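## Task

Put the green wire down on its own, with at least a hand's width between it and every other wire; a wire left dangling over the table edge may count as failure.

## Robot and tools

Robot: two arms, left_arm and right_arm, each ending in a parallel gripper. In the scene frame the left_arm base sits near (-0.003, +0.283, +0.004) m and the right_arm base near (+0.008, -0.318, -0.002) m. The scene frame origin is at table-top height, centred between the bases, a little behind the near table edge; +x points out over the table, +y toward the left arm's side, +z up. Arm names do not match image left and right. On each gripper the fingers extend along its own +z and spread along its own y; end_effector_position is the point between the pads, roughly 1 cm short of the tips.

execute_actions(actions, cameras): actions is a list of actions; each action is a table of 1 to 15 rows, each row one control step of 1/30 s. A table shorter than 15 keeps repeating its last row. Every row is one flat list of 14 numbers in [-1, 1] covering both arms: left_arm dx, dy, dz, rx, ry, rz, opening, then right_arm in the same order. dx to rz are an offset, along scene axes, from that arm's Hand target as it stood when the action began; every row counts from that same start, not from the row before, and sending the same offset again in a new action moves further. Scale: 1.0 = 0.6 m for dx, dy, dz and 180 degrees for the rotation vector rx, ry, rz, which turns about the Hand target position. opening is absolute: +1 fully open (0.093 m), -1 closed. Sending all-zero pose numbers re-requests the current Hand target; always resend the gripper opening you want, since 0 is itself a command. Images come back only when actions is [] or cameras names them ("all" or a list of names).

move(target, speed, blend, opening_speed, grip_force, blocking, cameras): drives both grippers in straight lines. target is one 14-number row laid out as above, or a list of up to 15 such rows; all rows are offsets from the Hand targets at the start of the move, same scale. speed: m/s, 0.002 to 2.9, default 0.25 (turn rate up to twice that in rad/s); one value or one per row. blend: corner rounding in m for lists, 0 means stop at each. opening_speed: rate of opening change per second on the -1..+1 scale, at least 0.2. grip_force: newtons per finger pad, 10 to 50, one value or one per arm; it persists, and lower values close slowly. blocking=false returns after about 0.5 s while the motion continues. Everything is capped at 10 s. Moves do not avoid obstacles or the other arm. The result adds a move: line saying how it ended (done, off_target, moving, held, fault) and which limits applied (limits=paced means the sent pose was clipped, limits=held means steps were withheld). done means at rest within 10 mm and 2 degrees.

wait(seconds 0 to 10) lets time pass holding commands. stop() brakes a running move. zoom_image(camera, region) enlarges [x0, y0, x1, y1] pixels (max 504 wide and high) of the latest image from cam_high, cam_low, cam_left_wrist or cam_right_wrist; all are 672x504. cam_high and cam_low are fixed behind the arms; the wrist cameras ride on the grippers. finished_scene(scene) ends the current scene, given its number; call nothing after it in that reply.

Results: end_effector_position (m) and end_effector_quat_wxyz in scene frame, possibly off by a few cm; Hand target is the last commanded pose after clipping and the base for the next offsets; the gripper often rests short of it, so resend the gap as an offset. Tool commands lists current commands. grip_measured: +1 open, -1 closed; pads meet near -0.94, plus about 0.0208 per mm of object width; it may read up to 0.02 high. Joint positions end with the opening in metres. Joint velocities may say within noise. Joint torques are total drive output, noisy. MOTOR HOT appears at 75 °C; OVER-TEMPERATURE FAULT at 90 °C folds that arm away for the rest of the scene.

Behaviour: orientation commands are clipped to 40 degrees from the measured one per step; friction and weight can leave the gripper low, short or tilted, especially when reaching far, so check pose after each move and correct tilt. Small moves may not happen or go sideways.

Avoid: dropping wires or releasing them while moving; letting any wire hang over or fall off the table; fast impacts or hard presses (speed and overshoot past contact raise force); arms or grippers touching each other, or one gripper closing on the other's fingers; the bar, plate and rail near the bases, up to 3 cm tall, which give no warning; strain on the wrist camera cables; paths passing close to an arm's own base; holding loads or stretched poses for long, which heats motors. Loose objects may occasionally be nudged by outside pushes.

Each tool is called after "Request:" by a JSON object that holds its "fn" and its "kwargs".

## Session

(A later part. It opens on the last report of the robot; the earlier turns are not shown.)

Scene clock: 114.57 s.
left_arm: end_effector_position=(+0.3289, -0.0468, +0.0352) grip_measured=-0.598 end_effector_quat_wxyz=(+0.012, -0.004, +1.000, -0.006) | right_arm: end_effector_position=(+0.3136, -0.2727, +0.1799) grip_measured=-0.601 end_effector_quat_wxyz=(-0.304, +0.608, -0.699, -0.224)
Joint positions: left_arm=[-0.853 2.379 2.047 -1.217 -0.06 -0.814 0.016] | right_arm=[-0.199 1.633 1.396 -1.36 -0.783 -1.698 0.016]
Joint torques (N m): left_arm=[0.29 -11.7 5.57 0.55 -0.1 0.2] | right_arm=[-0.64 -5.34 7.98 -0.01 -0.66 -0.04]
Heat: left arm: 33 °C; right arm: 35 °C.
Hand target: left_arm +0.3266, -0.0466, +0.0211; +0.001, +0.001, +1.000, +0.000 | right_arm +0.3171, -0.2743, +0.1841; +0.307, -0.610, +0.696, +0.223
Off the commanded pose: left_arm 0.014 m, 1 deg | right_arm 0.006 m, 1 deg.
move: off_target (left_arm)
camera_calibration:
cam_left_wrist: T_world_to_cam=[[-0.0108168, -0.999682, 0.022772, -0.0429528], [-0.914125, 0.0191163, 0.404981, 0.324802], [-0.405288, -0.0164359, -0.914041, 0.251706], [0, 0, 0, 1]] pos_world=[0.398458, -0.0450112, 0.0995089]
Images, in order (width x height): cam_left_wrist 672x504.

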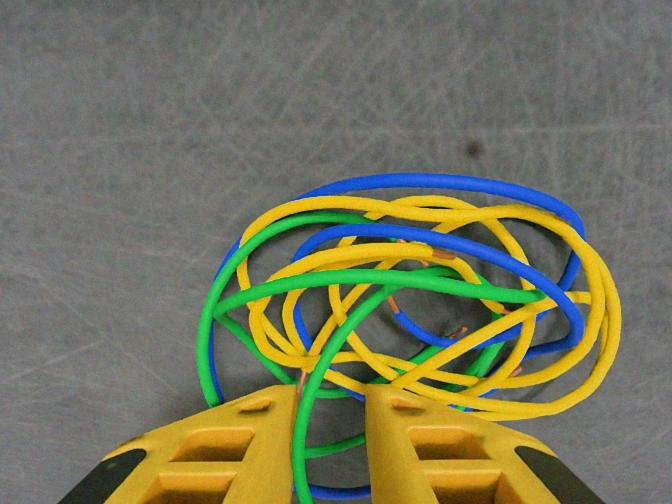

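Request:
{"fn": "move", "kwargs": {"target": [[0,0,0,0,0,0,-0.93,0,0,0,0,0,0,-0.6],[0,0,0.1,0,0,0,-0.93,0,0,0,0,0,0,-0.6]], "speed": [0.08,0.06], "opening_speed": 0.6, "cameras": ["all"]}}

Scene clock: 117.30 s.
left_arm: end_effector_position=(+0.3274, -0.0416, +0.0838) grip_measured=-0.924 end_effector_quat_wxyz=(+0.005, -0.003, +1.000, +0.001) | right_arm: end_effector_position=(+0.3136, -0.2727, +0.1799) grip_measured=-0.601 end_effector_quat_wxyz=(-0.304, +0.608, -0.699, -0.224)
Joint positions: left_arm=[-0.853 2.379 2.241 -1.429 -0.06 -0.814 0.001] | right_arm=[-0.199 1.633 1.396 -1.36 -0.783 -1.698 0.016]
Joint torques (N m): left_arm=[-0.47 -11.85 8.59 0.23 -0.12 0.14] | right_arm=[-0.68 -5.38 8.03 0 -0.66 -0.04]
Heat: left arm: 33 °C; right arm: 35 °C.
Hand target: left_arm +0.3266, -0.0466, +0.0811; +0.001, +0.001, +1.000, +0.000 | right_arm +0.3171, -0.2743, +0.1841; +0.307, -0.610, +0.696, +0.223
Off the commanded pose: left_arm 0.006 m, 1 deg | right_arm 0.006 m, 1 deg.
move: done
camera_calibration:
cam_left_wrist: T_world_to_cam=[[-0.0115485, -0.999887, 0.00962839, -0.0375525], [-0.90893, 0.0145105, 0.416697, 0.300753], [-0.416789, -0.00393932, -0.908995, 0.299551], [0, 0, 0, 1]] pos_world=[0.39778, -0.0407323, 0.147329]
cam_right_wrist: T_world_to_cam=[[0.986627, -0.152429, 0.0577255, -0.35937], [-0.127685, -0.942931, -0.307535, -0.123877], [0.101309, 0.296052, -0.949784, 0.306102], [0, 0, 0, 1]] pos_world=[0.307736, -0.262208, 0.273379]

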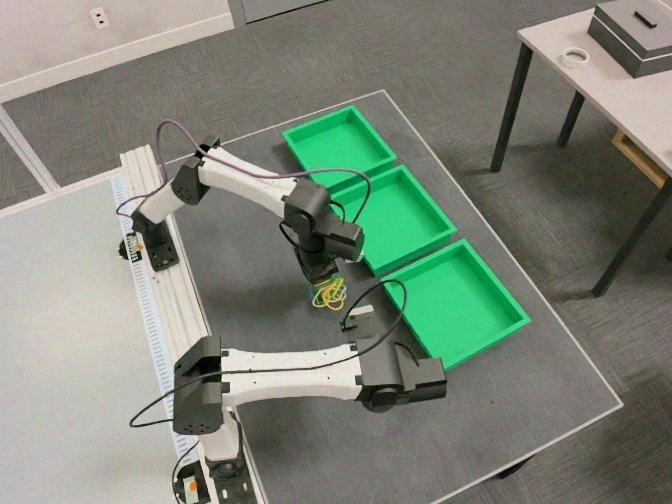

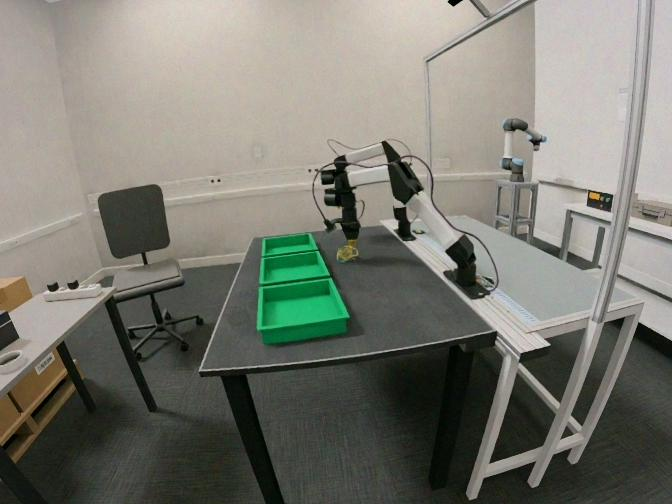

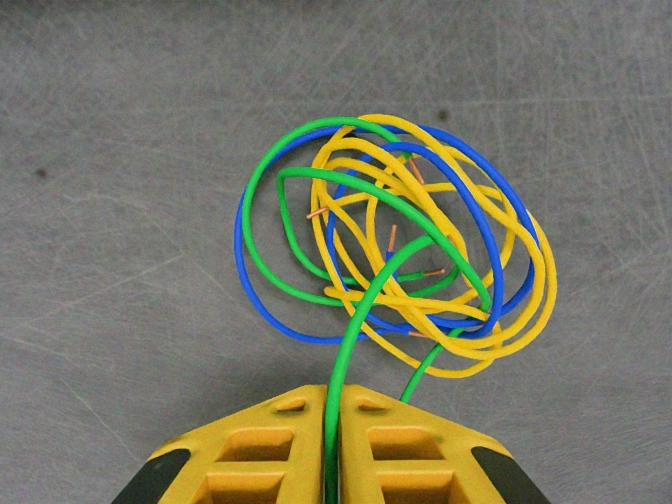

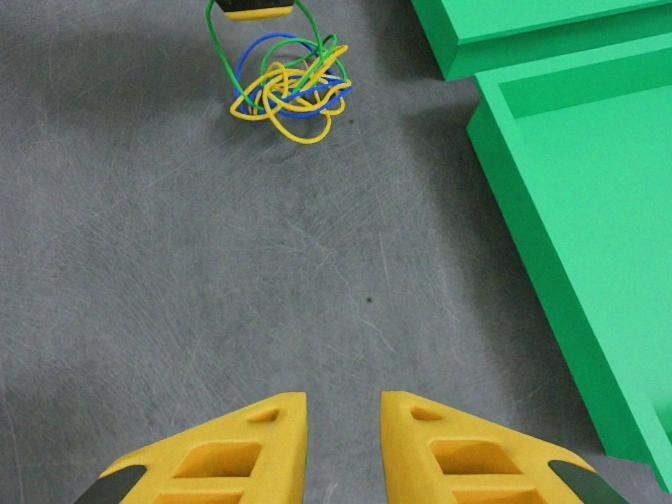

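Request:
{"fn": "zoom_image", "kwargs": {"camera": "cam_right_wrist", "region": [190, 0, 390, 160]}}

Request:
{"fn": "zoom_image", "kwargs": {"camera": "cam_left_wrist", "region": [220, 90, 580, 420]}}

Scaled by 2.520.

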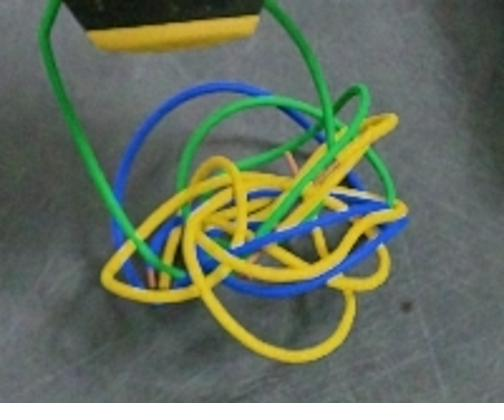

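Scaled by 1.400.

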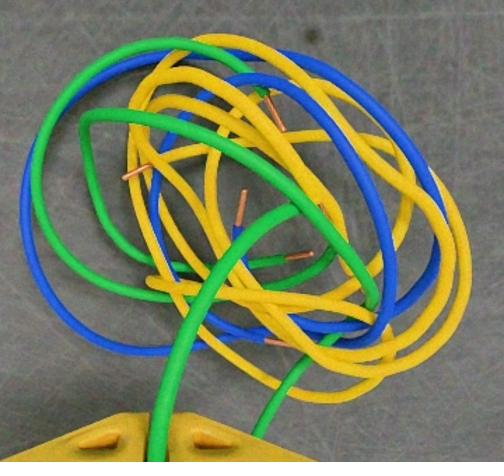

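Request:
{"fn": "move", "kwargs": {"target": [0,0,0.15,0,0,0,-0.93,0,0,0,0,0,0,-0.6], "speed": 0.08, "cameras": ["all"]}}

Request:
{"fn": "zoom_image", "kwargs": {"camera": "cam_right_wrist", "region": [150, 0, 400, 200]}}

Request:
{"fn": "zoom_image", "kwargs": {"camera": "cam_low", "region": [310, 190, 390, 270]}}

Scene clock: 119.73 s.
left_arm: end_effector_position=(+0.3311, -0.0407, +0.1485) grip_measured=-0.924 end_effector_quat_wxyz=(+0.036, -0.006, +0.999, -0.032) | right_arm: end_effector_position=(+0.3136, -0.2727, +0.1799) grip_measured=-0.601 end_effector_quat_wxyz=(-0.304, +0.608, -0.699, -0.224)
Joint positions: left_arm=[-0.853 2.338 2.428 -1.566 -0.06 -0.814 0.001] | right_arm=[-0.199 1.633 1.396 -1.36 -0.783 -1.698 0.016]
Joint torques (N m): left_arm=[-1.33 -16.7 8.25 0.44 -0.12 0.11] | right_arm=[-0.66 -5.44 8.08 -0.02 -0.65 -0.03]
Heat: left arm: 34 °C; right arm: 35 °C.
Hand target: left_arm +0.3266, -0.0466, +0.1711; +0.002, +0.001, +1.000, +0.000 | right_arm +0.3171, -0.2743, +0.1841; +0.307, -0.610, +0.696, +0.223
Off the commanded pose: left_arm 0.024 m, 5 deg | right_arm 0.006 m, 1 deg.
joint sent to its limit (left arm) — joint 4 (wrist pitch), lower limit. The joint targets are off in orientation, not in position.
move: off_target (left_arm)
camera_calibration:
cam_left_wrist: T_world_to_cam=[[-0.00952071, -0.997198, 0.0741937, -0.0472785], [-0.933205, 0.0355148, 0.357585, 0.29474], [-0.359218, -0.0658335, -0.930929, 0.341501], [0, 0, 0, 1]] pos_world=[0.397276, -0.0351315, 0.216026]
cam_right_wrist: T_world_to_cam=[[0.986627, -0.152429, 0.0577255, -0.35937], [-0.127685, -0.942931, -0.307535, -0.123877], [0.101309, 0.296052, -0.949784, 0.306102], [0, 0, 0, 1]] pos_world=[0.307736, -0.262208, 0.273379]

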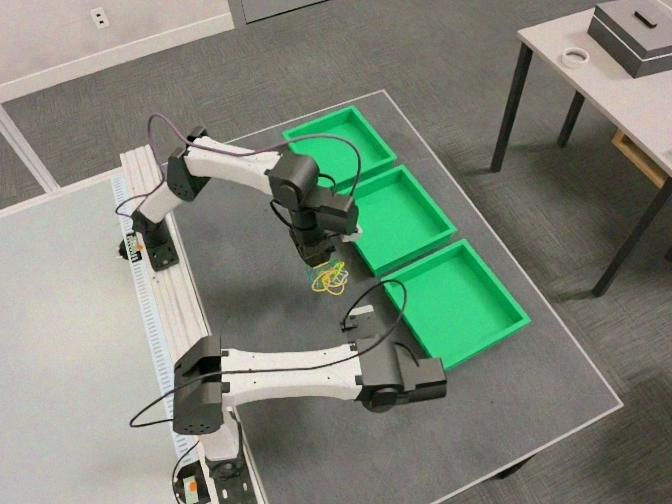

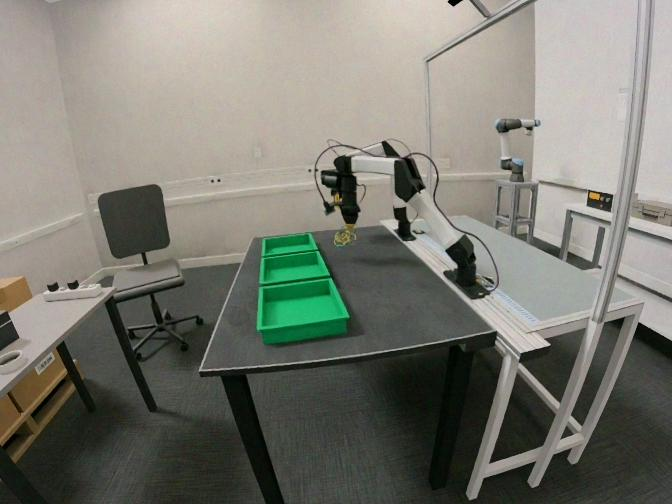

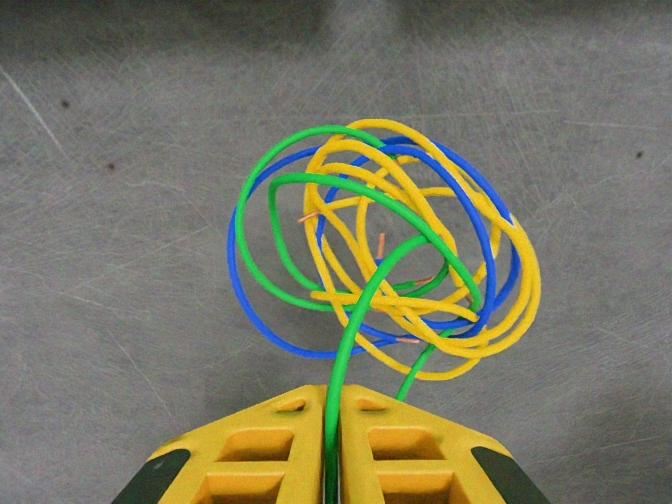

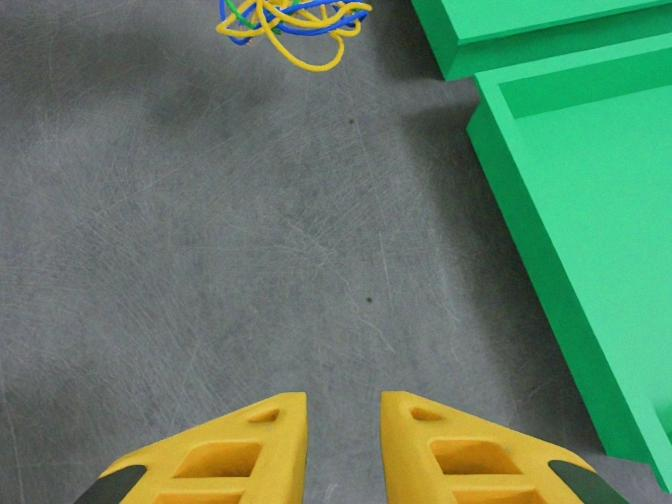

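Scaled by 2.016.

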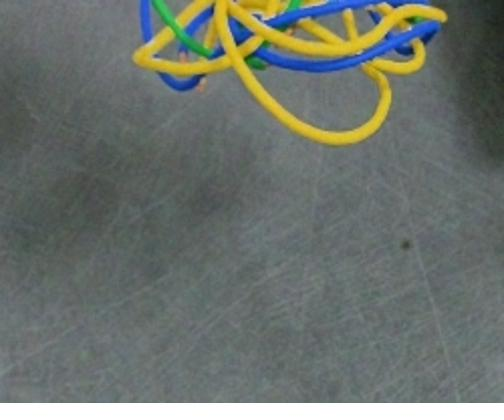

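Scaled by 6.300.

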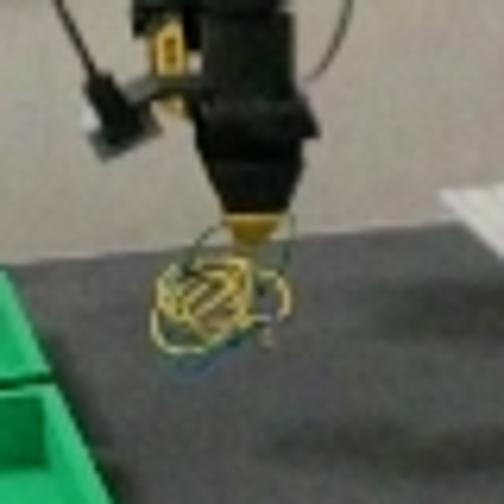

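Request:
{"fn": "move", "kwargs": {"target": [0,0,0,0,0,0,-0.93,0.041,0.14,-0.1185,0.2387,0.4341,-0.2372,0.31], "speed": 0.2, "cameras": ["all"]}}

Scene clock: 127.27 s.
left_arm: end_effector_position=(+0.3311, -0.0407, +0.1485) grip_measured=-0.924 end_effector_quat_wxyz=(+0.036, -0.006, +0.999, -0.032) | right_arm: end_effector_position=(+0.3449, -0.1927, +0.1097) grip_measured=+0.309 end_effector_quat_wxyz=(+0.051, +0.069, +0.762, +0.642)
Joint positions: left_arm=[-0.853 2.338 2.428 -1.566 -0.06 -0.814 0.001] | right_arm=[-0.072 1.843 0.946 -0.407 -1.403 0.275 0.06]
Joint torques (N m): left_arm=[-1.4 -16.73 8.21 0.45 -0.16 0.15] | right_arm=[0.4 -9.36 3.89 0.85 -0.65 0.17]
Heat: left arm: 36 °C; right arm: 35 °C.
Hand target: left_arm +0.3266, -0.0466, +0.1711; +0.002, +0.001, +1.000, +0.000 | right_arm +0.3418, -0.1904, +0.1130; +0.057, +0.067, +0.763, +0.640
Off the commanded pose: left_arm 0.024 m, 5 deg | right_arm 0.005 m, 1 deg.
joint sent to its limit (left arm) — joint 4 (wrist pitch), lower limit. The joint targets are off in orientation, not in position.
move: off_target (left_arm)
camera_calibration:
cam_left_wrist: T_world_to_cam=[[-0.00952071, -0.997198, 0.0741937, -0.0472785], [-0.933205, 0.0355148, 0.357585, 0.29474], [-0.359218, -0.0658335, -0.930929, 0.341501], [0, 0, 0, 1]] pos_world=[0.397276, -0.0351315, 0.216026]
cam_right_wrist: T_world_to_cam=[[-0.0319289, -0.161581, -0.986343, 0.0899752], [-0.957448, -0.278261, 0.0765778, 0.306126], [-0.286834, 0.946817, -0.145821, 0.383711], [0, 0, 0, 1]] pos_world=[0.406034, -0.263583, 0.121257]

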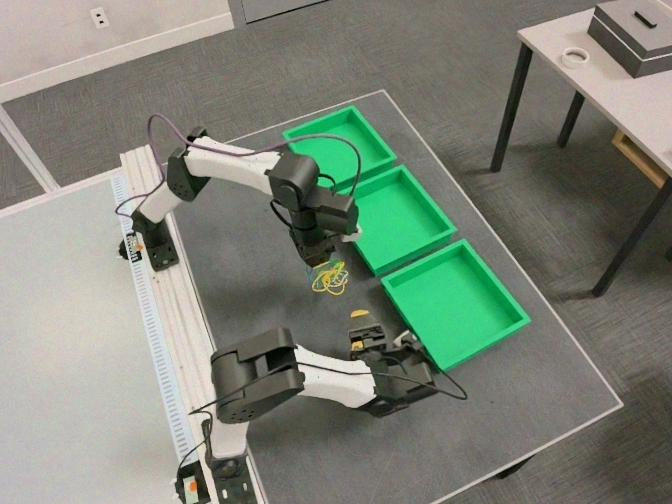

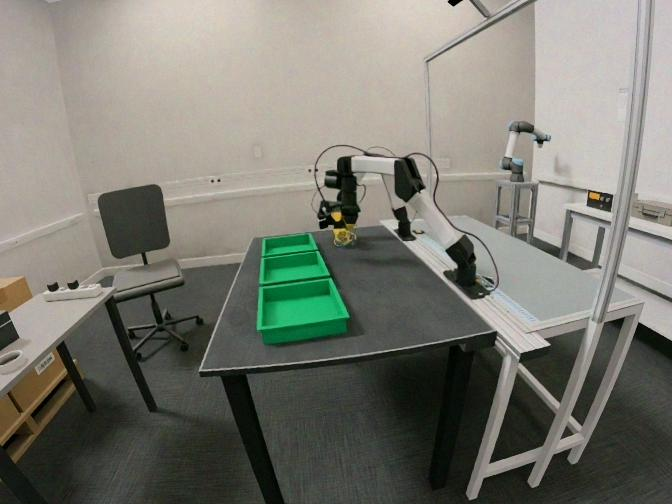

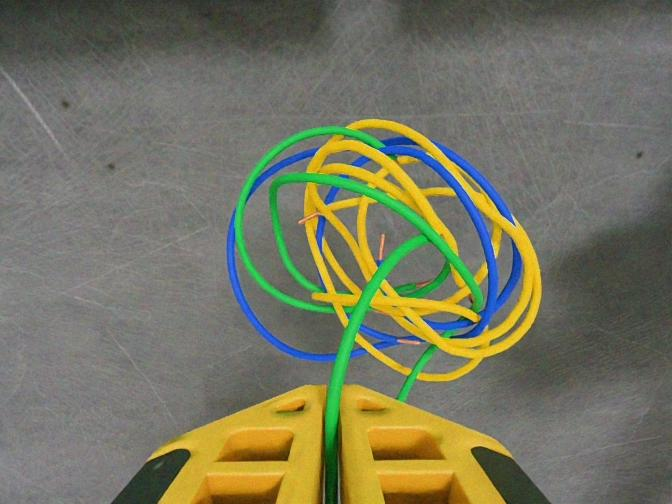

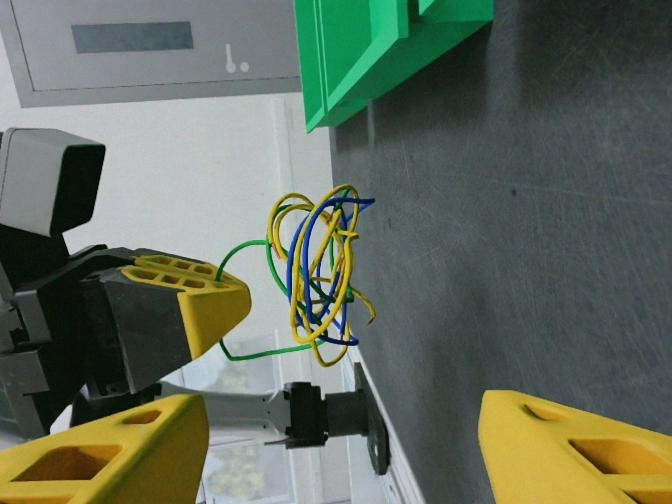

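Request:
{"fn": "move", "kwargs": {"target": [0,0,0,0,0,0,-0.93,0.0203,0.1595,-0.0128,0,0,0,0.5], "speed": 0.1, "cameras": ["cam_left_wrist", "cam_right_wrist"]}}

Scene clock: 130.03 s.
left_arm: end_effector_position=(+0.3311, -0.0407, +0.1485) grip_measured=-0.924 end_effector_quat_wxyz=(+0.036, -0.006, +0.999, -0.032) | right_arm: end_effector_position=(+0.3562, -0.0949, +0.1142) grip_measured=+0.499 end_effector_quat_wxyz=(+0.065, +0.055, +0.761, +0.643)
Joint positions: left_arm=[-0.853 2.338 2.428 -1.566 -0.06 -0.814 0.001] | right_arm=[0.236 1.843 0.748 0.669 -1.184 1.138 0.069]
Joint torques (N m): left_arm=[-1.25 -16.69 8.17 0.44 -0.12 0.16] | right_arm=[0.13 -6.39 3.97 1.95 -0.2 0.12]
Heat: left arm: 37 °C; right arm: 34 °C.
Hand target: left_arm +0.3266, -0.0466, +0.1711; +0.002, +0.001, +1.000, +0.000 | right_arm +0.3539, -0.0947, +0.1052; +0.056, +0.067, +0.763, +0.640
Off the commanded pose: left_arm 0.024 m, 5 deg | right_arm 0.009 m, 2 deg.
joint sent to its limit (left arm) — joint 4 (wrist pitch), lower limit. The joint targets are off in orientation, not in position.
move: off_target (left_arm)
camera_calibration:
cam_left_wrist: T_world_to_cam=[[-0.00952071, -0.997198, 0.0741937, -0.0472785], [-0.933205, 0.0355148, 0.357585, 0.29474], [-0.359218, -0.0658335, -0.930929, 0.341501], [0, 0, 0, 1]] pos_world=[0.397276, -0.0351315, 0.216026]
cam_right_wrist: T_world_to_cam=[[0.00825399, -0.162893, -0.986609, 0.0962891], [-0.95845, -0.282629, 0.0386449, 0.348017], [-0.28514, 0.945297, -0.158458, 0.295696], [0, 0, 0, 1]] pos_world=[0.417077, -0.165476, 0.128406]
Images, in order (width x height): cam_left_wrist 672x504, cam_right_wrist 672x504.

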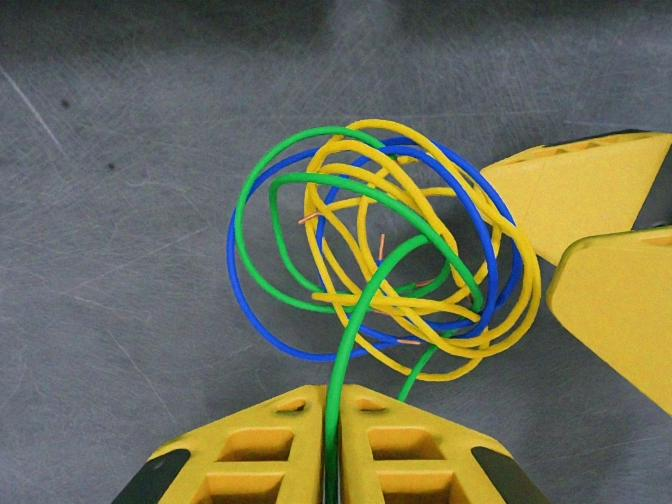

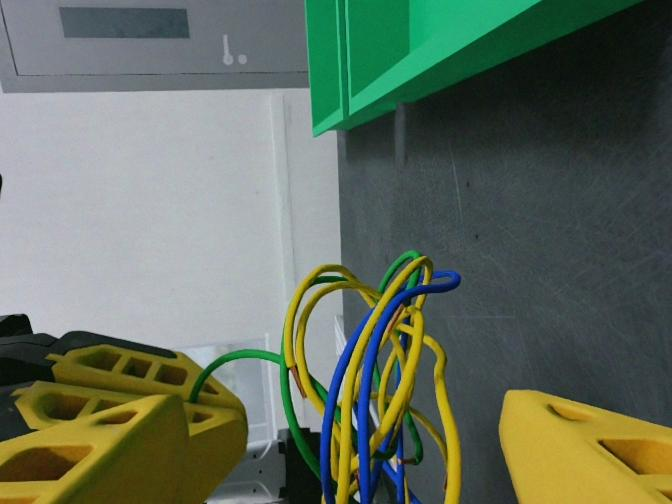

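Request:
{"fn": "move", "kwargs": {"target": [[0,0,0,0,0,0,-0.93,0.0163,-0.0068,-0.012,0,0,0,0.5],[0,0,0,0,0,0,-0.93,0.0163,-0.0068,-0.012,0,0,0,-0.95]], "speed": 0.1, "opening_speed": 0.8, "cameras": ["cam_left_wrist", "cam_right_wrist"]}}

Scene clock: 133.50 s.
left_arm: end_effector_position=(+0.3311, -0.0407, +0.1485) grip_measured=-0.924 end_effector_quat_wxyz=(+0.036, -0.006, +0.999, -0.032) | right_arm: end_effector_position=(+0.3579, -0.0980, +0.0961) grip_measured=-0.943 end_effector_quat_wxyz=(+0.050, +0.073, +0.765, +0.638)
Joint positions: left_arm=[-0.853 2.338 2.428 -1.566 -0.06 -0.814 0.001] | right_arm=[0.227 1.894 0.748 0.671 -1.184 1.138 0]
Joint torques (N m): left_arm=[-1.26 -16.81 8.21 0.45 -0.13 0.12] | right_arm=[-0.8 -6.74 6.46 1.88 -0.39 -0.06]
Heat: left arm: 38 °C; right arm: 34 °C.
Hand target: left_arm +0.3267, -0.0466, +0.1711; +0.002, +0.001, +1.000, +0.000 | right_arm +0.3637, -0.0988, +0.0979; +0.056, +0.068, +0.764, +0.640
Off the commanded pose: left_arm 0.024 m, 5 deg | right_arm 0.006 m, 1 deg.
joint sent to its limit (left arm) — joint 4 (wrist pitch), lower limit. The joint targets are off in orientation, not in position.
move: off_target (left_arm)
camera_calibration:
cam_left_wrist: T_world_to_cam=[[-0.00952071, -0.997198, 0.0741937, -0.0472785], [-0.933205, 0.0355148, 0.357585, 0.29474], [-0.359218, -0.0658335, -0.930929, 0.341501], [0, 0, 0, 1]] pos_world=[0.397276, -0.0351315, 0.216026]
cam_right_wrist: T_world_to_cam=[[-0.0409218, -0.171473, -0.984339, 0.0944263], [-0.957927, -0.273368, 0.0874449, 0.34559], [-0.284081, 0.946502, -0.153072, 0.295444], [0, 0, 0, 1]] pos_world=[0.418844, -0.168974, 0.107952]
Images, in order (width x height): cam_left_wrist 672x504, cam_right_wrist 672x504.

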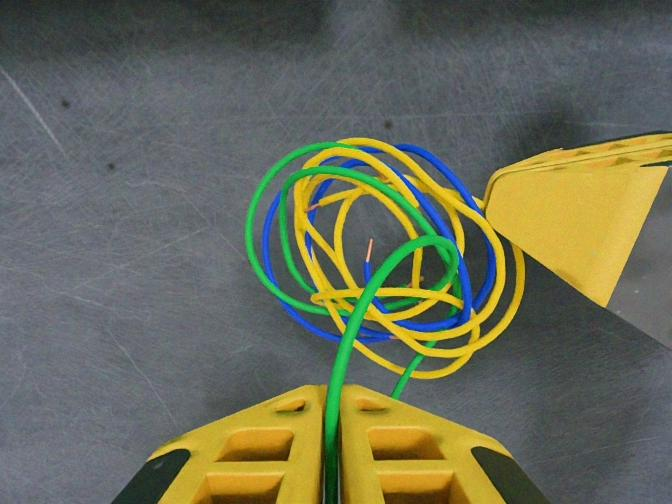

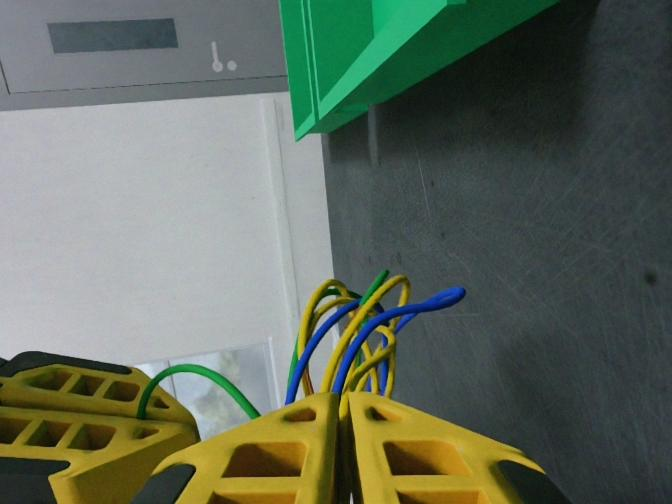

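Request:
{"fn": "move", "kwargs": {"target": [0,0,0,0,0,0,-0.93,0.0,-0.1,0,0,0,0,-0.95], "speed": 0.06, "cameras": ["cam_left_wrist", "cam_right_wrist"]}}

Scene clock: 135.73 s.
left_arm: end_effector_position=(+0.3311, -0.0407, +0.1485) grip_measured=-0.924 end_effector_quat_wxyz=(+0.036, -0.006, +0.999, -0.032) | right_arm: end_effector_position=(+0.3578, -0.1569, +0.0853) grip_measured=-0.943 end_effector_quat_wxyz=(+0.041, +0.080, +0.764, +0.638)
Joint positions: left_arm=[-0.853 2.338 2.428 -1.566 -0.06 -0.814 0.001] | right_arm=[0.045 1.894 0.806 0.261 -1.334 0.792 0]
Joint torques (N m): left_arm=[-1.29 -16.85 8.25 0.49 -0.12 0.15] | right_arm=[-0.77 -9.43 6.75 1.23 -0.6 -0.08]
Heat: left arm: 39 °C; right arm: 34 °C.
Hand target: left_arm +0.3267, -0.0466, +0.1711; +0.002, +0.001, +1.000, +0.000 | right_arm +0.3636, -0.1587, +0.0980; +0.056, +0.067, +0.763, +0.640
Off the commanded pose: left_arm 0.024 m, 5 deg | right_arm 0.014 m, 2 deg.
joint sent to its limit (left arm) — joint 4 (wrist pitch), lower limit. The joint targets are off in orientation, not in position.
move: off_target (left_arm, right_arm)
camera_calibration:
cam_left_wrist: T_world_to_cam=[[-0.00952071, -0.997198, 0.0741937, -0.0472785], [-0.933205, 0.0355148, 0.357585, 0.29474], [-0.359218, -0.0658335, -0.930929, 0.341501], [0, 0, 0, 1]] pos_world=[0.397276, -0.0351315, 0.216026]
cam_right_wrist: T_world_to_cam=[[-0.0617128, -0.16795, -0.983862, 0.0816579], [-0.956001, -0.273304, 0.106619, 0.327968], [-0.2868, 0.947153, -0.143694, 0.34971], [0, 0, 0, 1]] pos_world=[0.418874, -0.227879, 0.0956235]
Images, in order (width x height): cam_left_wrist 672x504, cam_right_wrist 672x504.

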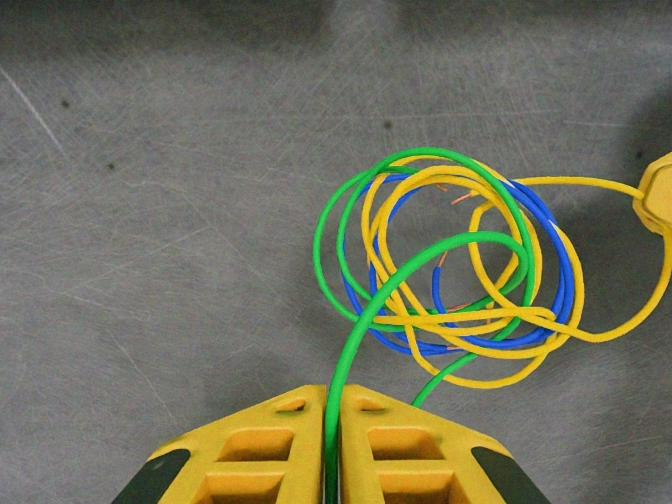

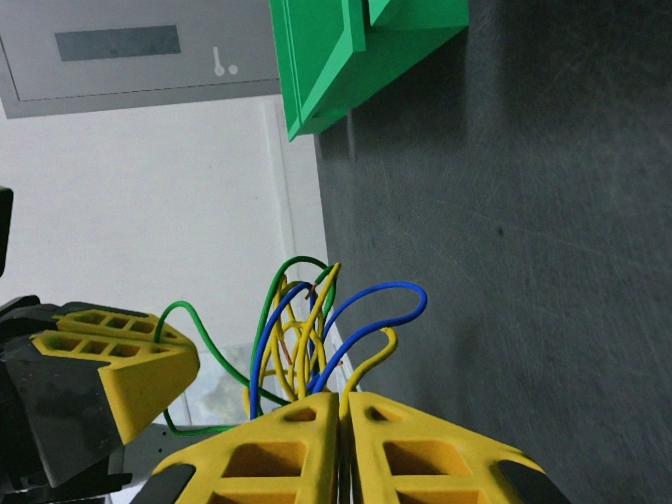

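Request:
{"fn": "move", "kwargs": {"target": [0,0,0,0,0,0,-0.93,0.0,-0.375,0.05,0,0,-0.25,-0.95], "speed": 0.08, "cameras": ["all"]}}

Scene clock: 141.70 s.
left_arm: end_effector_position=(+0.3310, -0.0407, +0.1485) grip_measured=-0.924 end_effector_quat_wxyz=(+0.036, -0.006, +0.999, -0.032) | right_arm: end_effector_position=(+0.3651, -0.3799, +0.1258) grip_measured=-0.943 end_effector_quat_wxyz=(+0.286, +0.347, +0.682, +0.576)
Joint positions: left_arm=[-0.853 2.338 2.428 -1.566 -0.06 -0.814 0.001] | right_arm=[-0.574 1.639 0.582 0.553 -1.229 1.104 0]
Joint torques (N m): left_arm=[-1.26 -16.76 8.13 0.46 -0.14 0.15] | right_arm=[-1.01 -7.43 4.14 1.91 -0.16 0.14]
Heat: left arm: 40 °C; right arm: 34 °C.
Hand target: left_arm +0.3267, -0.0466, +0.1711; +0.002, +0.001, +1.000, +0.000 | right_arm +0.3636, -0.3837, +0.1280; +0.297, +0.354, +0.680, +0.569
Off the commanded pose: left_arm 0.024 m, 5 deg | right_arm 0.005 m, 2 deg.
joint sent to its limit (left arm) — joint 4 (wrist pitch), lower limit. The joint targets are off in orientation, not in position.
move: off_target (left_arm)
camera_calibration:
cam_left_wrist: T_world_to_cam=[[-0.00961202, -0.997178, 0.0744526, -0.0473967], [-0.933093, 0.0357131, 0.357858, 0.294647], [-0.359507, -0.0660314, -0.930803, 0.341575], [0, 0, 0, 1]] pos_world=[0.397277, -0.035231, 0.216026]
cam_right_wrist: T_world_to_cam=[[-0.135911, -0.0975834, -0.985903, 0.138528], [-0.885284, 0.458693, 0.0766395, 0.525794], [0.444748, 0.883221, -0.14873, 0.278229], [0, 0, 0, 1]] pos_world=[0.360563, -0.473397, 0.13766]

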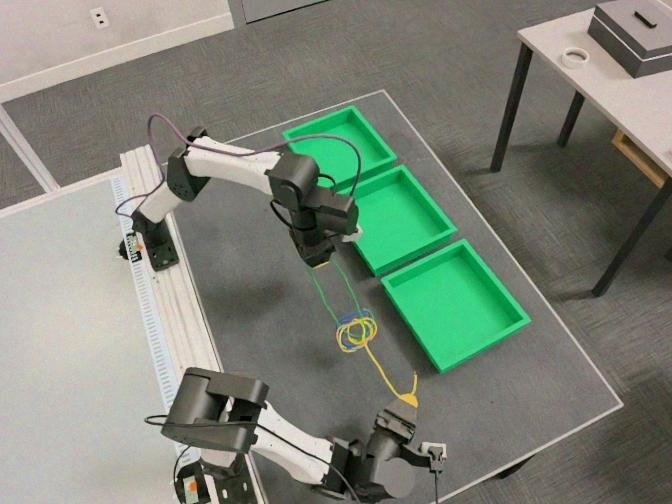

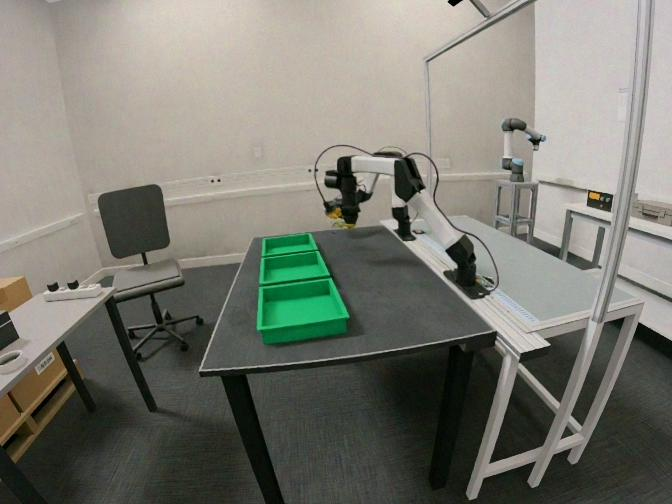

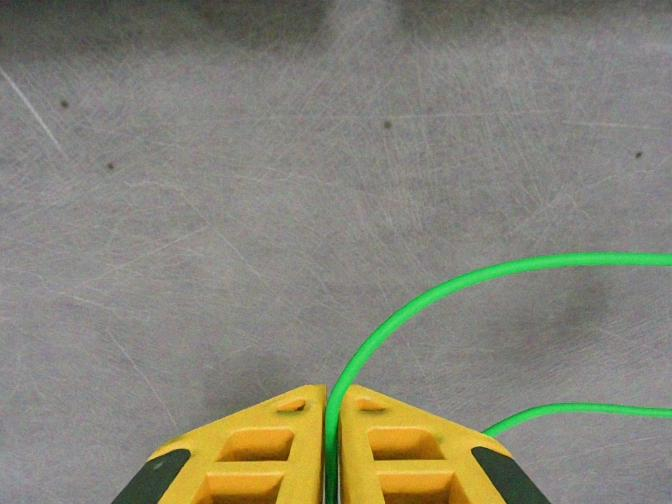

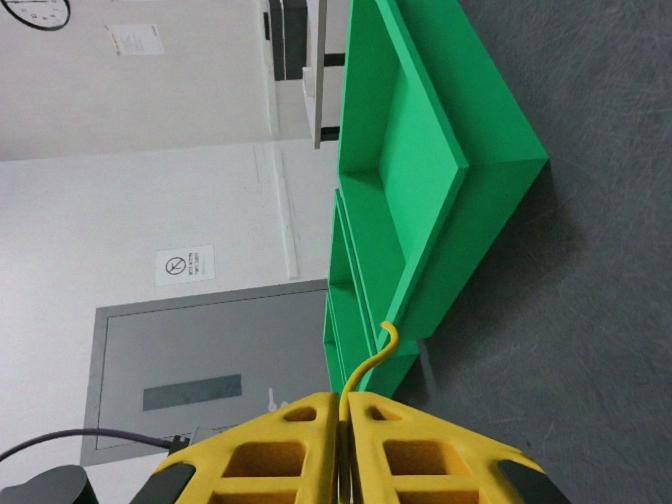

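Request:
{"fn": "zoom_image", "kwargs": {"camera": "cam_high", "region": [290, 240, 440, 420]}}

Scaled by 2.800.

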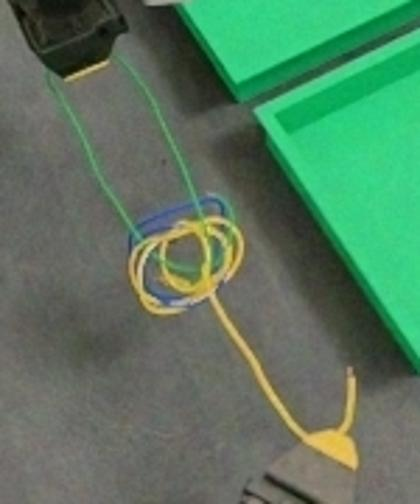

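Request:
{"fn": "move", "kwargs": {"target": [-0.03,0.25,-0.05,0,0,0,-0.93,0.0,0,0,0,0,0,-0.95], "speed": 0.08, "cameras": ["all"]}}

Request:
{"fn": "zoom_image", "kwargs": {"camera": "cam_high", "region": [270, 200, 440, 420]}}

Scene clock: 144.73 s.
left_arm: end_effector_position=(+0.3112, +0.0997, +0.1320) grip_measured=-0.924 end_effector_quat_wxyz=(-0.010, -0.004, +1.000, +0.003) | right_arm: end_effector_position=(+0.3660, -0.3816, +0.1257) grip_measured=-0.943 end_effector_quat_wxyz=(+0.290, +0.349, +0.682, +0.573)
Joint positions: left_arm=[-0.612 1.928 1.741 -1.394 -0.045 -0.575 0.001] | right_arm=[-0.576 1.639 0.582 0.558 -1.22 1.105 0]
Joint torques (N m): left_arm=[0.27 -13.38 5.08 0.34 -0.24 0.21] | right_arm=[-0.94 -7.42 4.03 1.9 -0.24 0.13]
Heat: left arm: 41 °C; right arm: 33 °C.
Hand target: left_arm +0.3087, +0.1033, +0.1411; +0.002, +0.001, +1.000, +0.000 | right_arm +0.3636, -0.3837, +0.1280; +0.297, +0.354, +0.680, +0.570
Off the commanded pose: left_arm 0.010 m, 1 deg | right_arm 0.004 m, 1 deg.
move: done
camera_calibration:
cam_left_wrist: T_world_to_cam=[[-0.0107407, -0.999927, 0.005595, 0.10349], [-0.895856, 0.0121082, 0.44418, 0.256401], [-0.444215, -0.00024149, -0.89592, 0.343571], [0, 0, 0, 1]] pos_world=[0.383429, 0.10046, 0.193345]
cam_right_wrist: T_world_to_cam=[[-0.135703, -0.101701, -0.985516, 0.136697], [-0.881393, 0.466677, 0.0732061, 0.529302], [0.452473, 0.878561, -0.152968, 0.275203], [0, 0, 0, 1]] pos_world=[0.360551, -0.474894, 0.138067]

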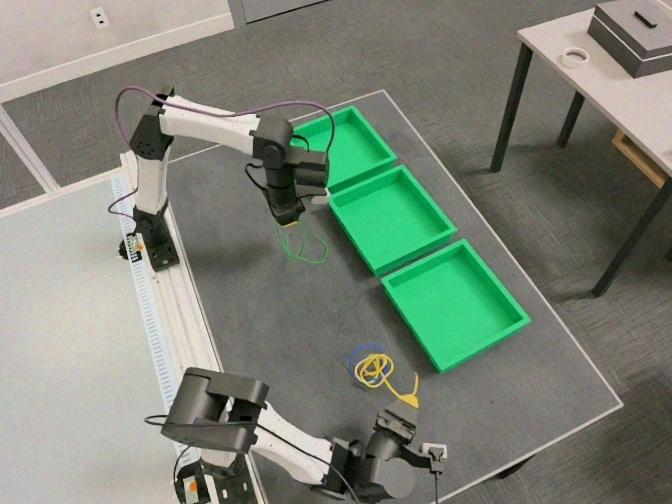

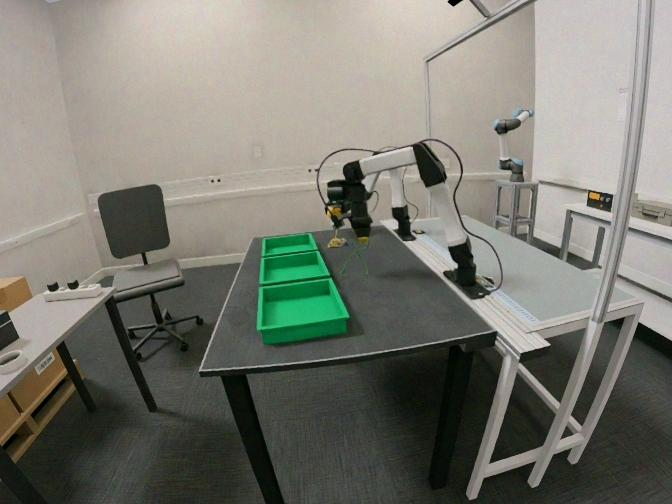

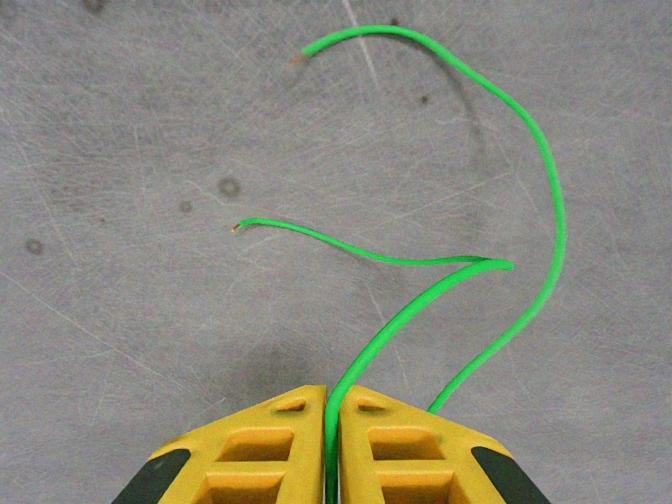

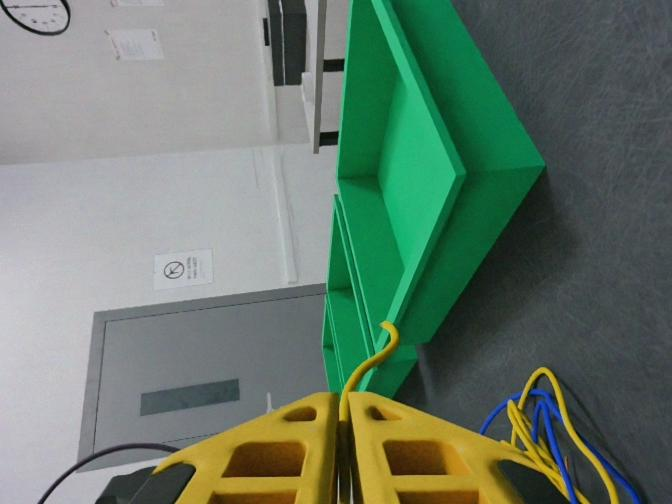

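Scaled by 2.291.

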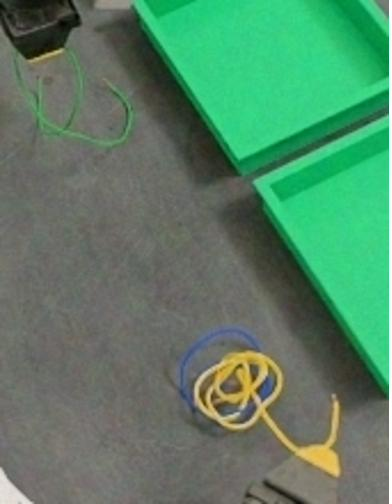

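Request:
{"fn": "move", "kwargs": {"target": [[0,0,-0.165,0,0,0,-0.93,0.0,0.03,-0.12,-0.131,0.18,0,-0.95],[0,0,-0.185,0,0,0,-0.5,0.0,0.03,-0.13,-0.131,0.18,0,-0.5],[0,0,0.1,0,0,0,-0.5,-0.1,-0.03,0.1,-0.131,0.18,0,-0.5]], "speed": [0.12,0.1,0.12], "opening_speed": 0.6, "cameras": ["all"]}}

Scene clock: 152.63 s.
left_arm: end_effector_position=(+0.3108, +0.1061, +0.1834) grip_measured=-0.502 end_effector_quat_wxyz=(+0.004, +0.000, +1.000, -0.005) | right_arm: end_effector_position=(+0.3030, -0.4004, +0.1768) grip_measured=-0.501 end_effector_quat_wxyz=(+0.150, +0.438, +0.834, +0.300)
Joint positions: left_arm=[-0.605 1.911 1.925 -1.563 -0.045 -0.558 0.021] | right_arm=[-0.564 1.426 1.212 -1.096 -0.651 0.437 0.021]
Joint torques (N m): left_arm=[-1.11 -12.82 8.35 0.26 -0.23 0.04] | right_arm=[-0.7 -5.94 8.5 0.68 -0.51 -0.06]
Heat: left arm: 42 °C; right arm: 34 °C.
Hand target: left_arm +0.3087, +0.1034, +0.2011; +0.002, +0.001, +1.000, +0.000 | right_arm +0.3037, -0.4017, +0.1880; +0.162, +0.431, +0.836, +0.300
Off the commanded pose: left_arm 0.018 m, 1 deg | right_arm 0.011 m, 2 deg.
joint sent to its limit (left arm) — joint 4 (wrist pitch), lower limit. The joint targets are off in orientation, not in position.
move: off_target (left_arm, right_arm)
camera_calibration:
cam_left_wrist: T_world_to_cam=[[-0.0189823, -0.99957, 0.0223606, 0.108968], [-0.907438, 0.0266135, 0.419342, 0.239777], [-0.419757, -0.0123308, -0.907553, 0.385323], [0, 0, 0, 1]] pos_world=[0.381393, 0.107291, 0.246716]
cam_right_wrist: T_world_to_cam=[[-0.633619, -0.441024, -0.63563, 0.129789], [-0.745454, 0.567812, 0.349125, 0.429408], [0.206946, 0.695045, -0.688539, 0.423632], [0, 0, 0, 1]] pos_world=[0.314671, -0.481026, 0.224268]

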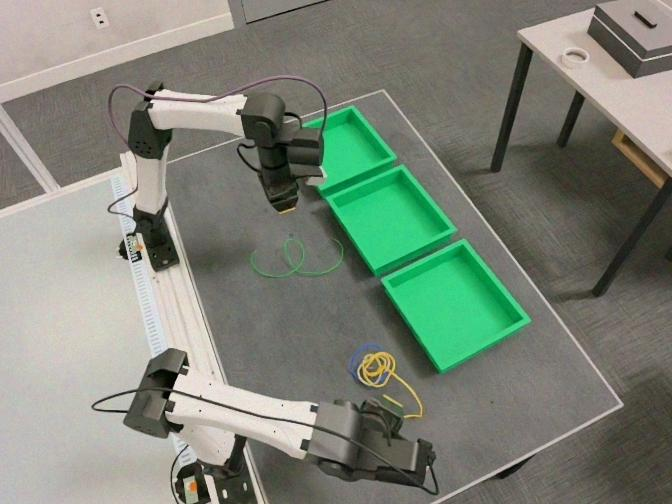

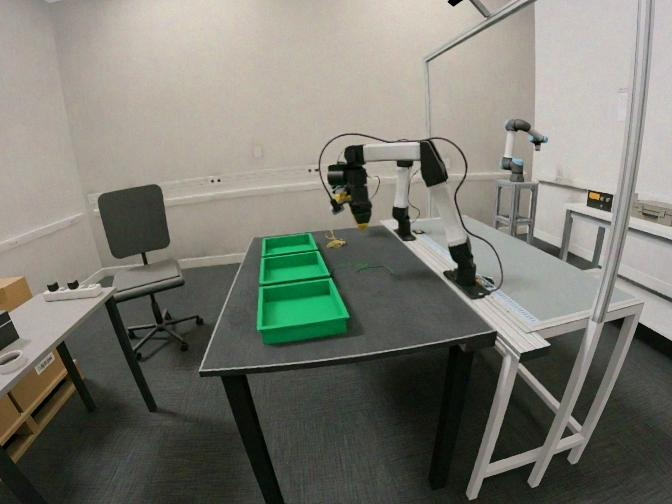

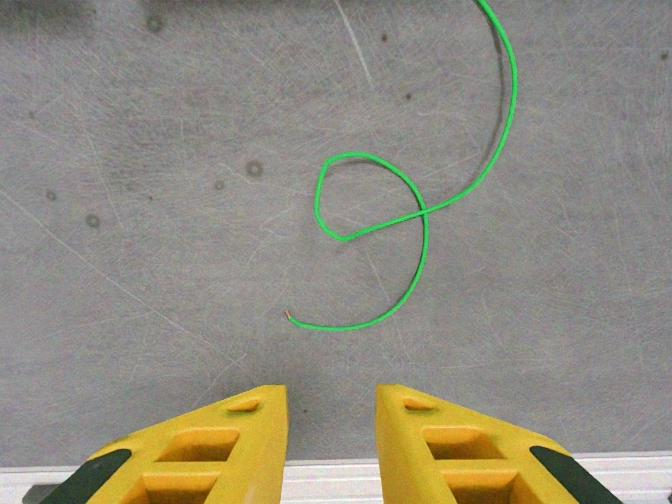

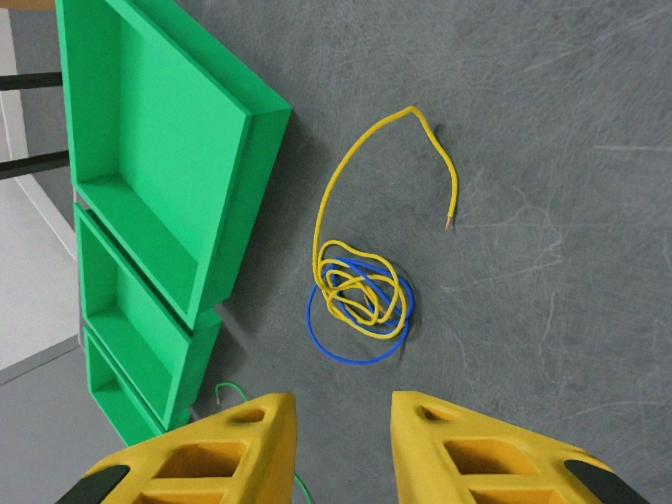

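Request:
{"fn": "finished_scene", "kwargs": {"scene": 1}}

The scene is finished: the task was done.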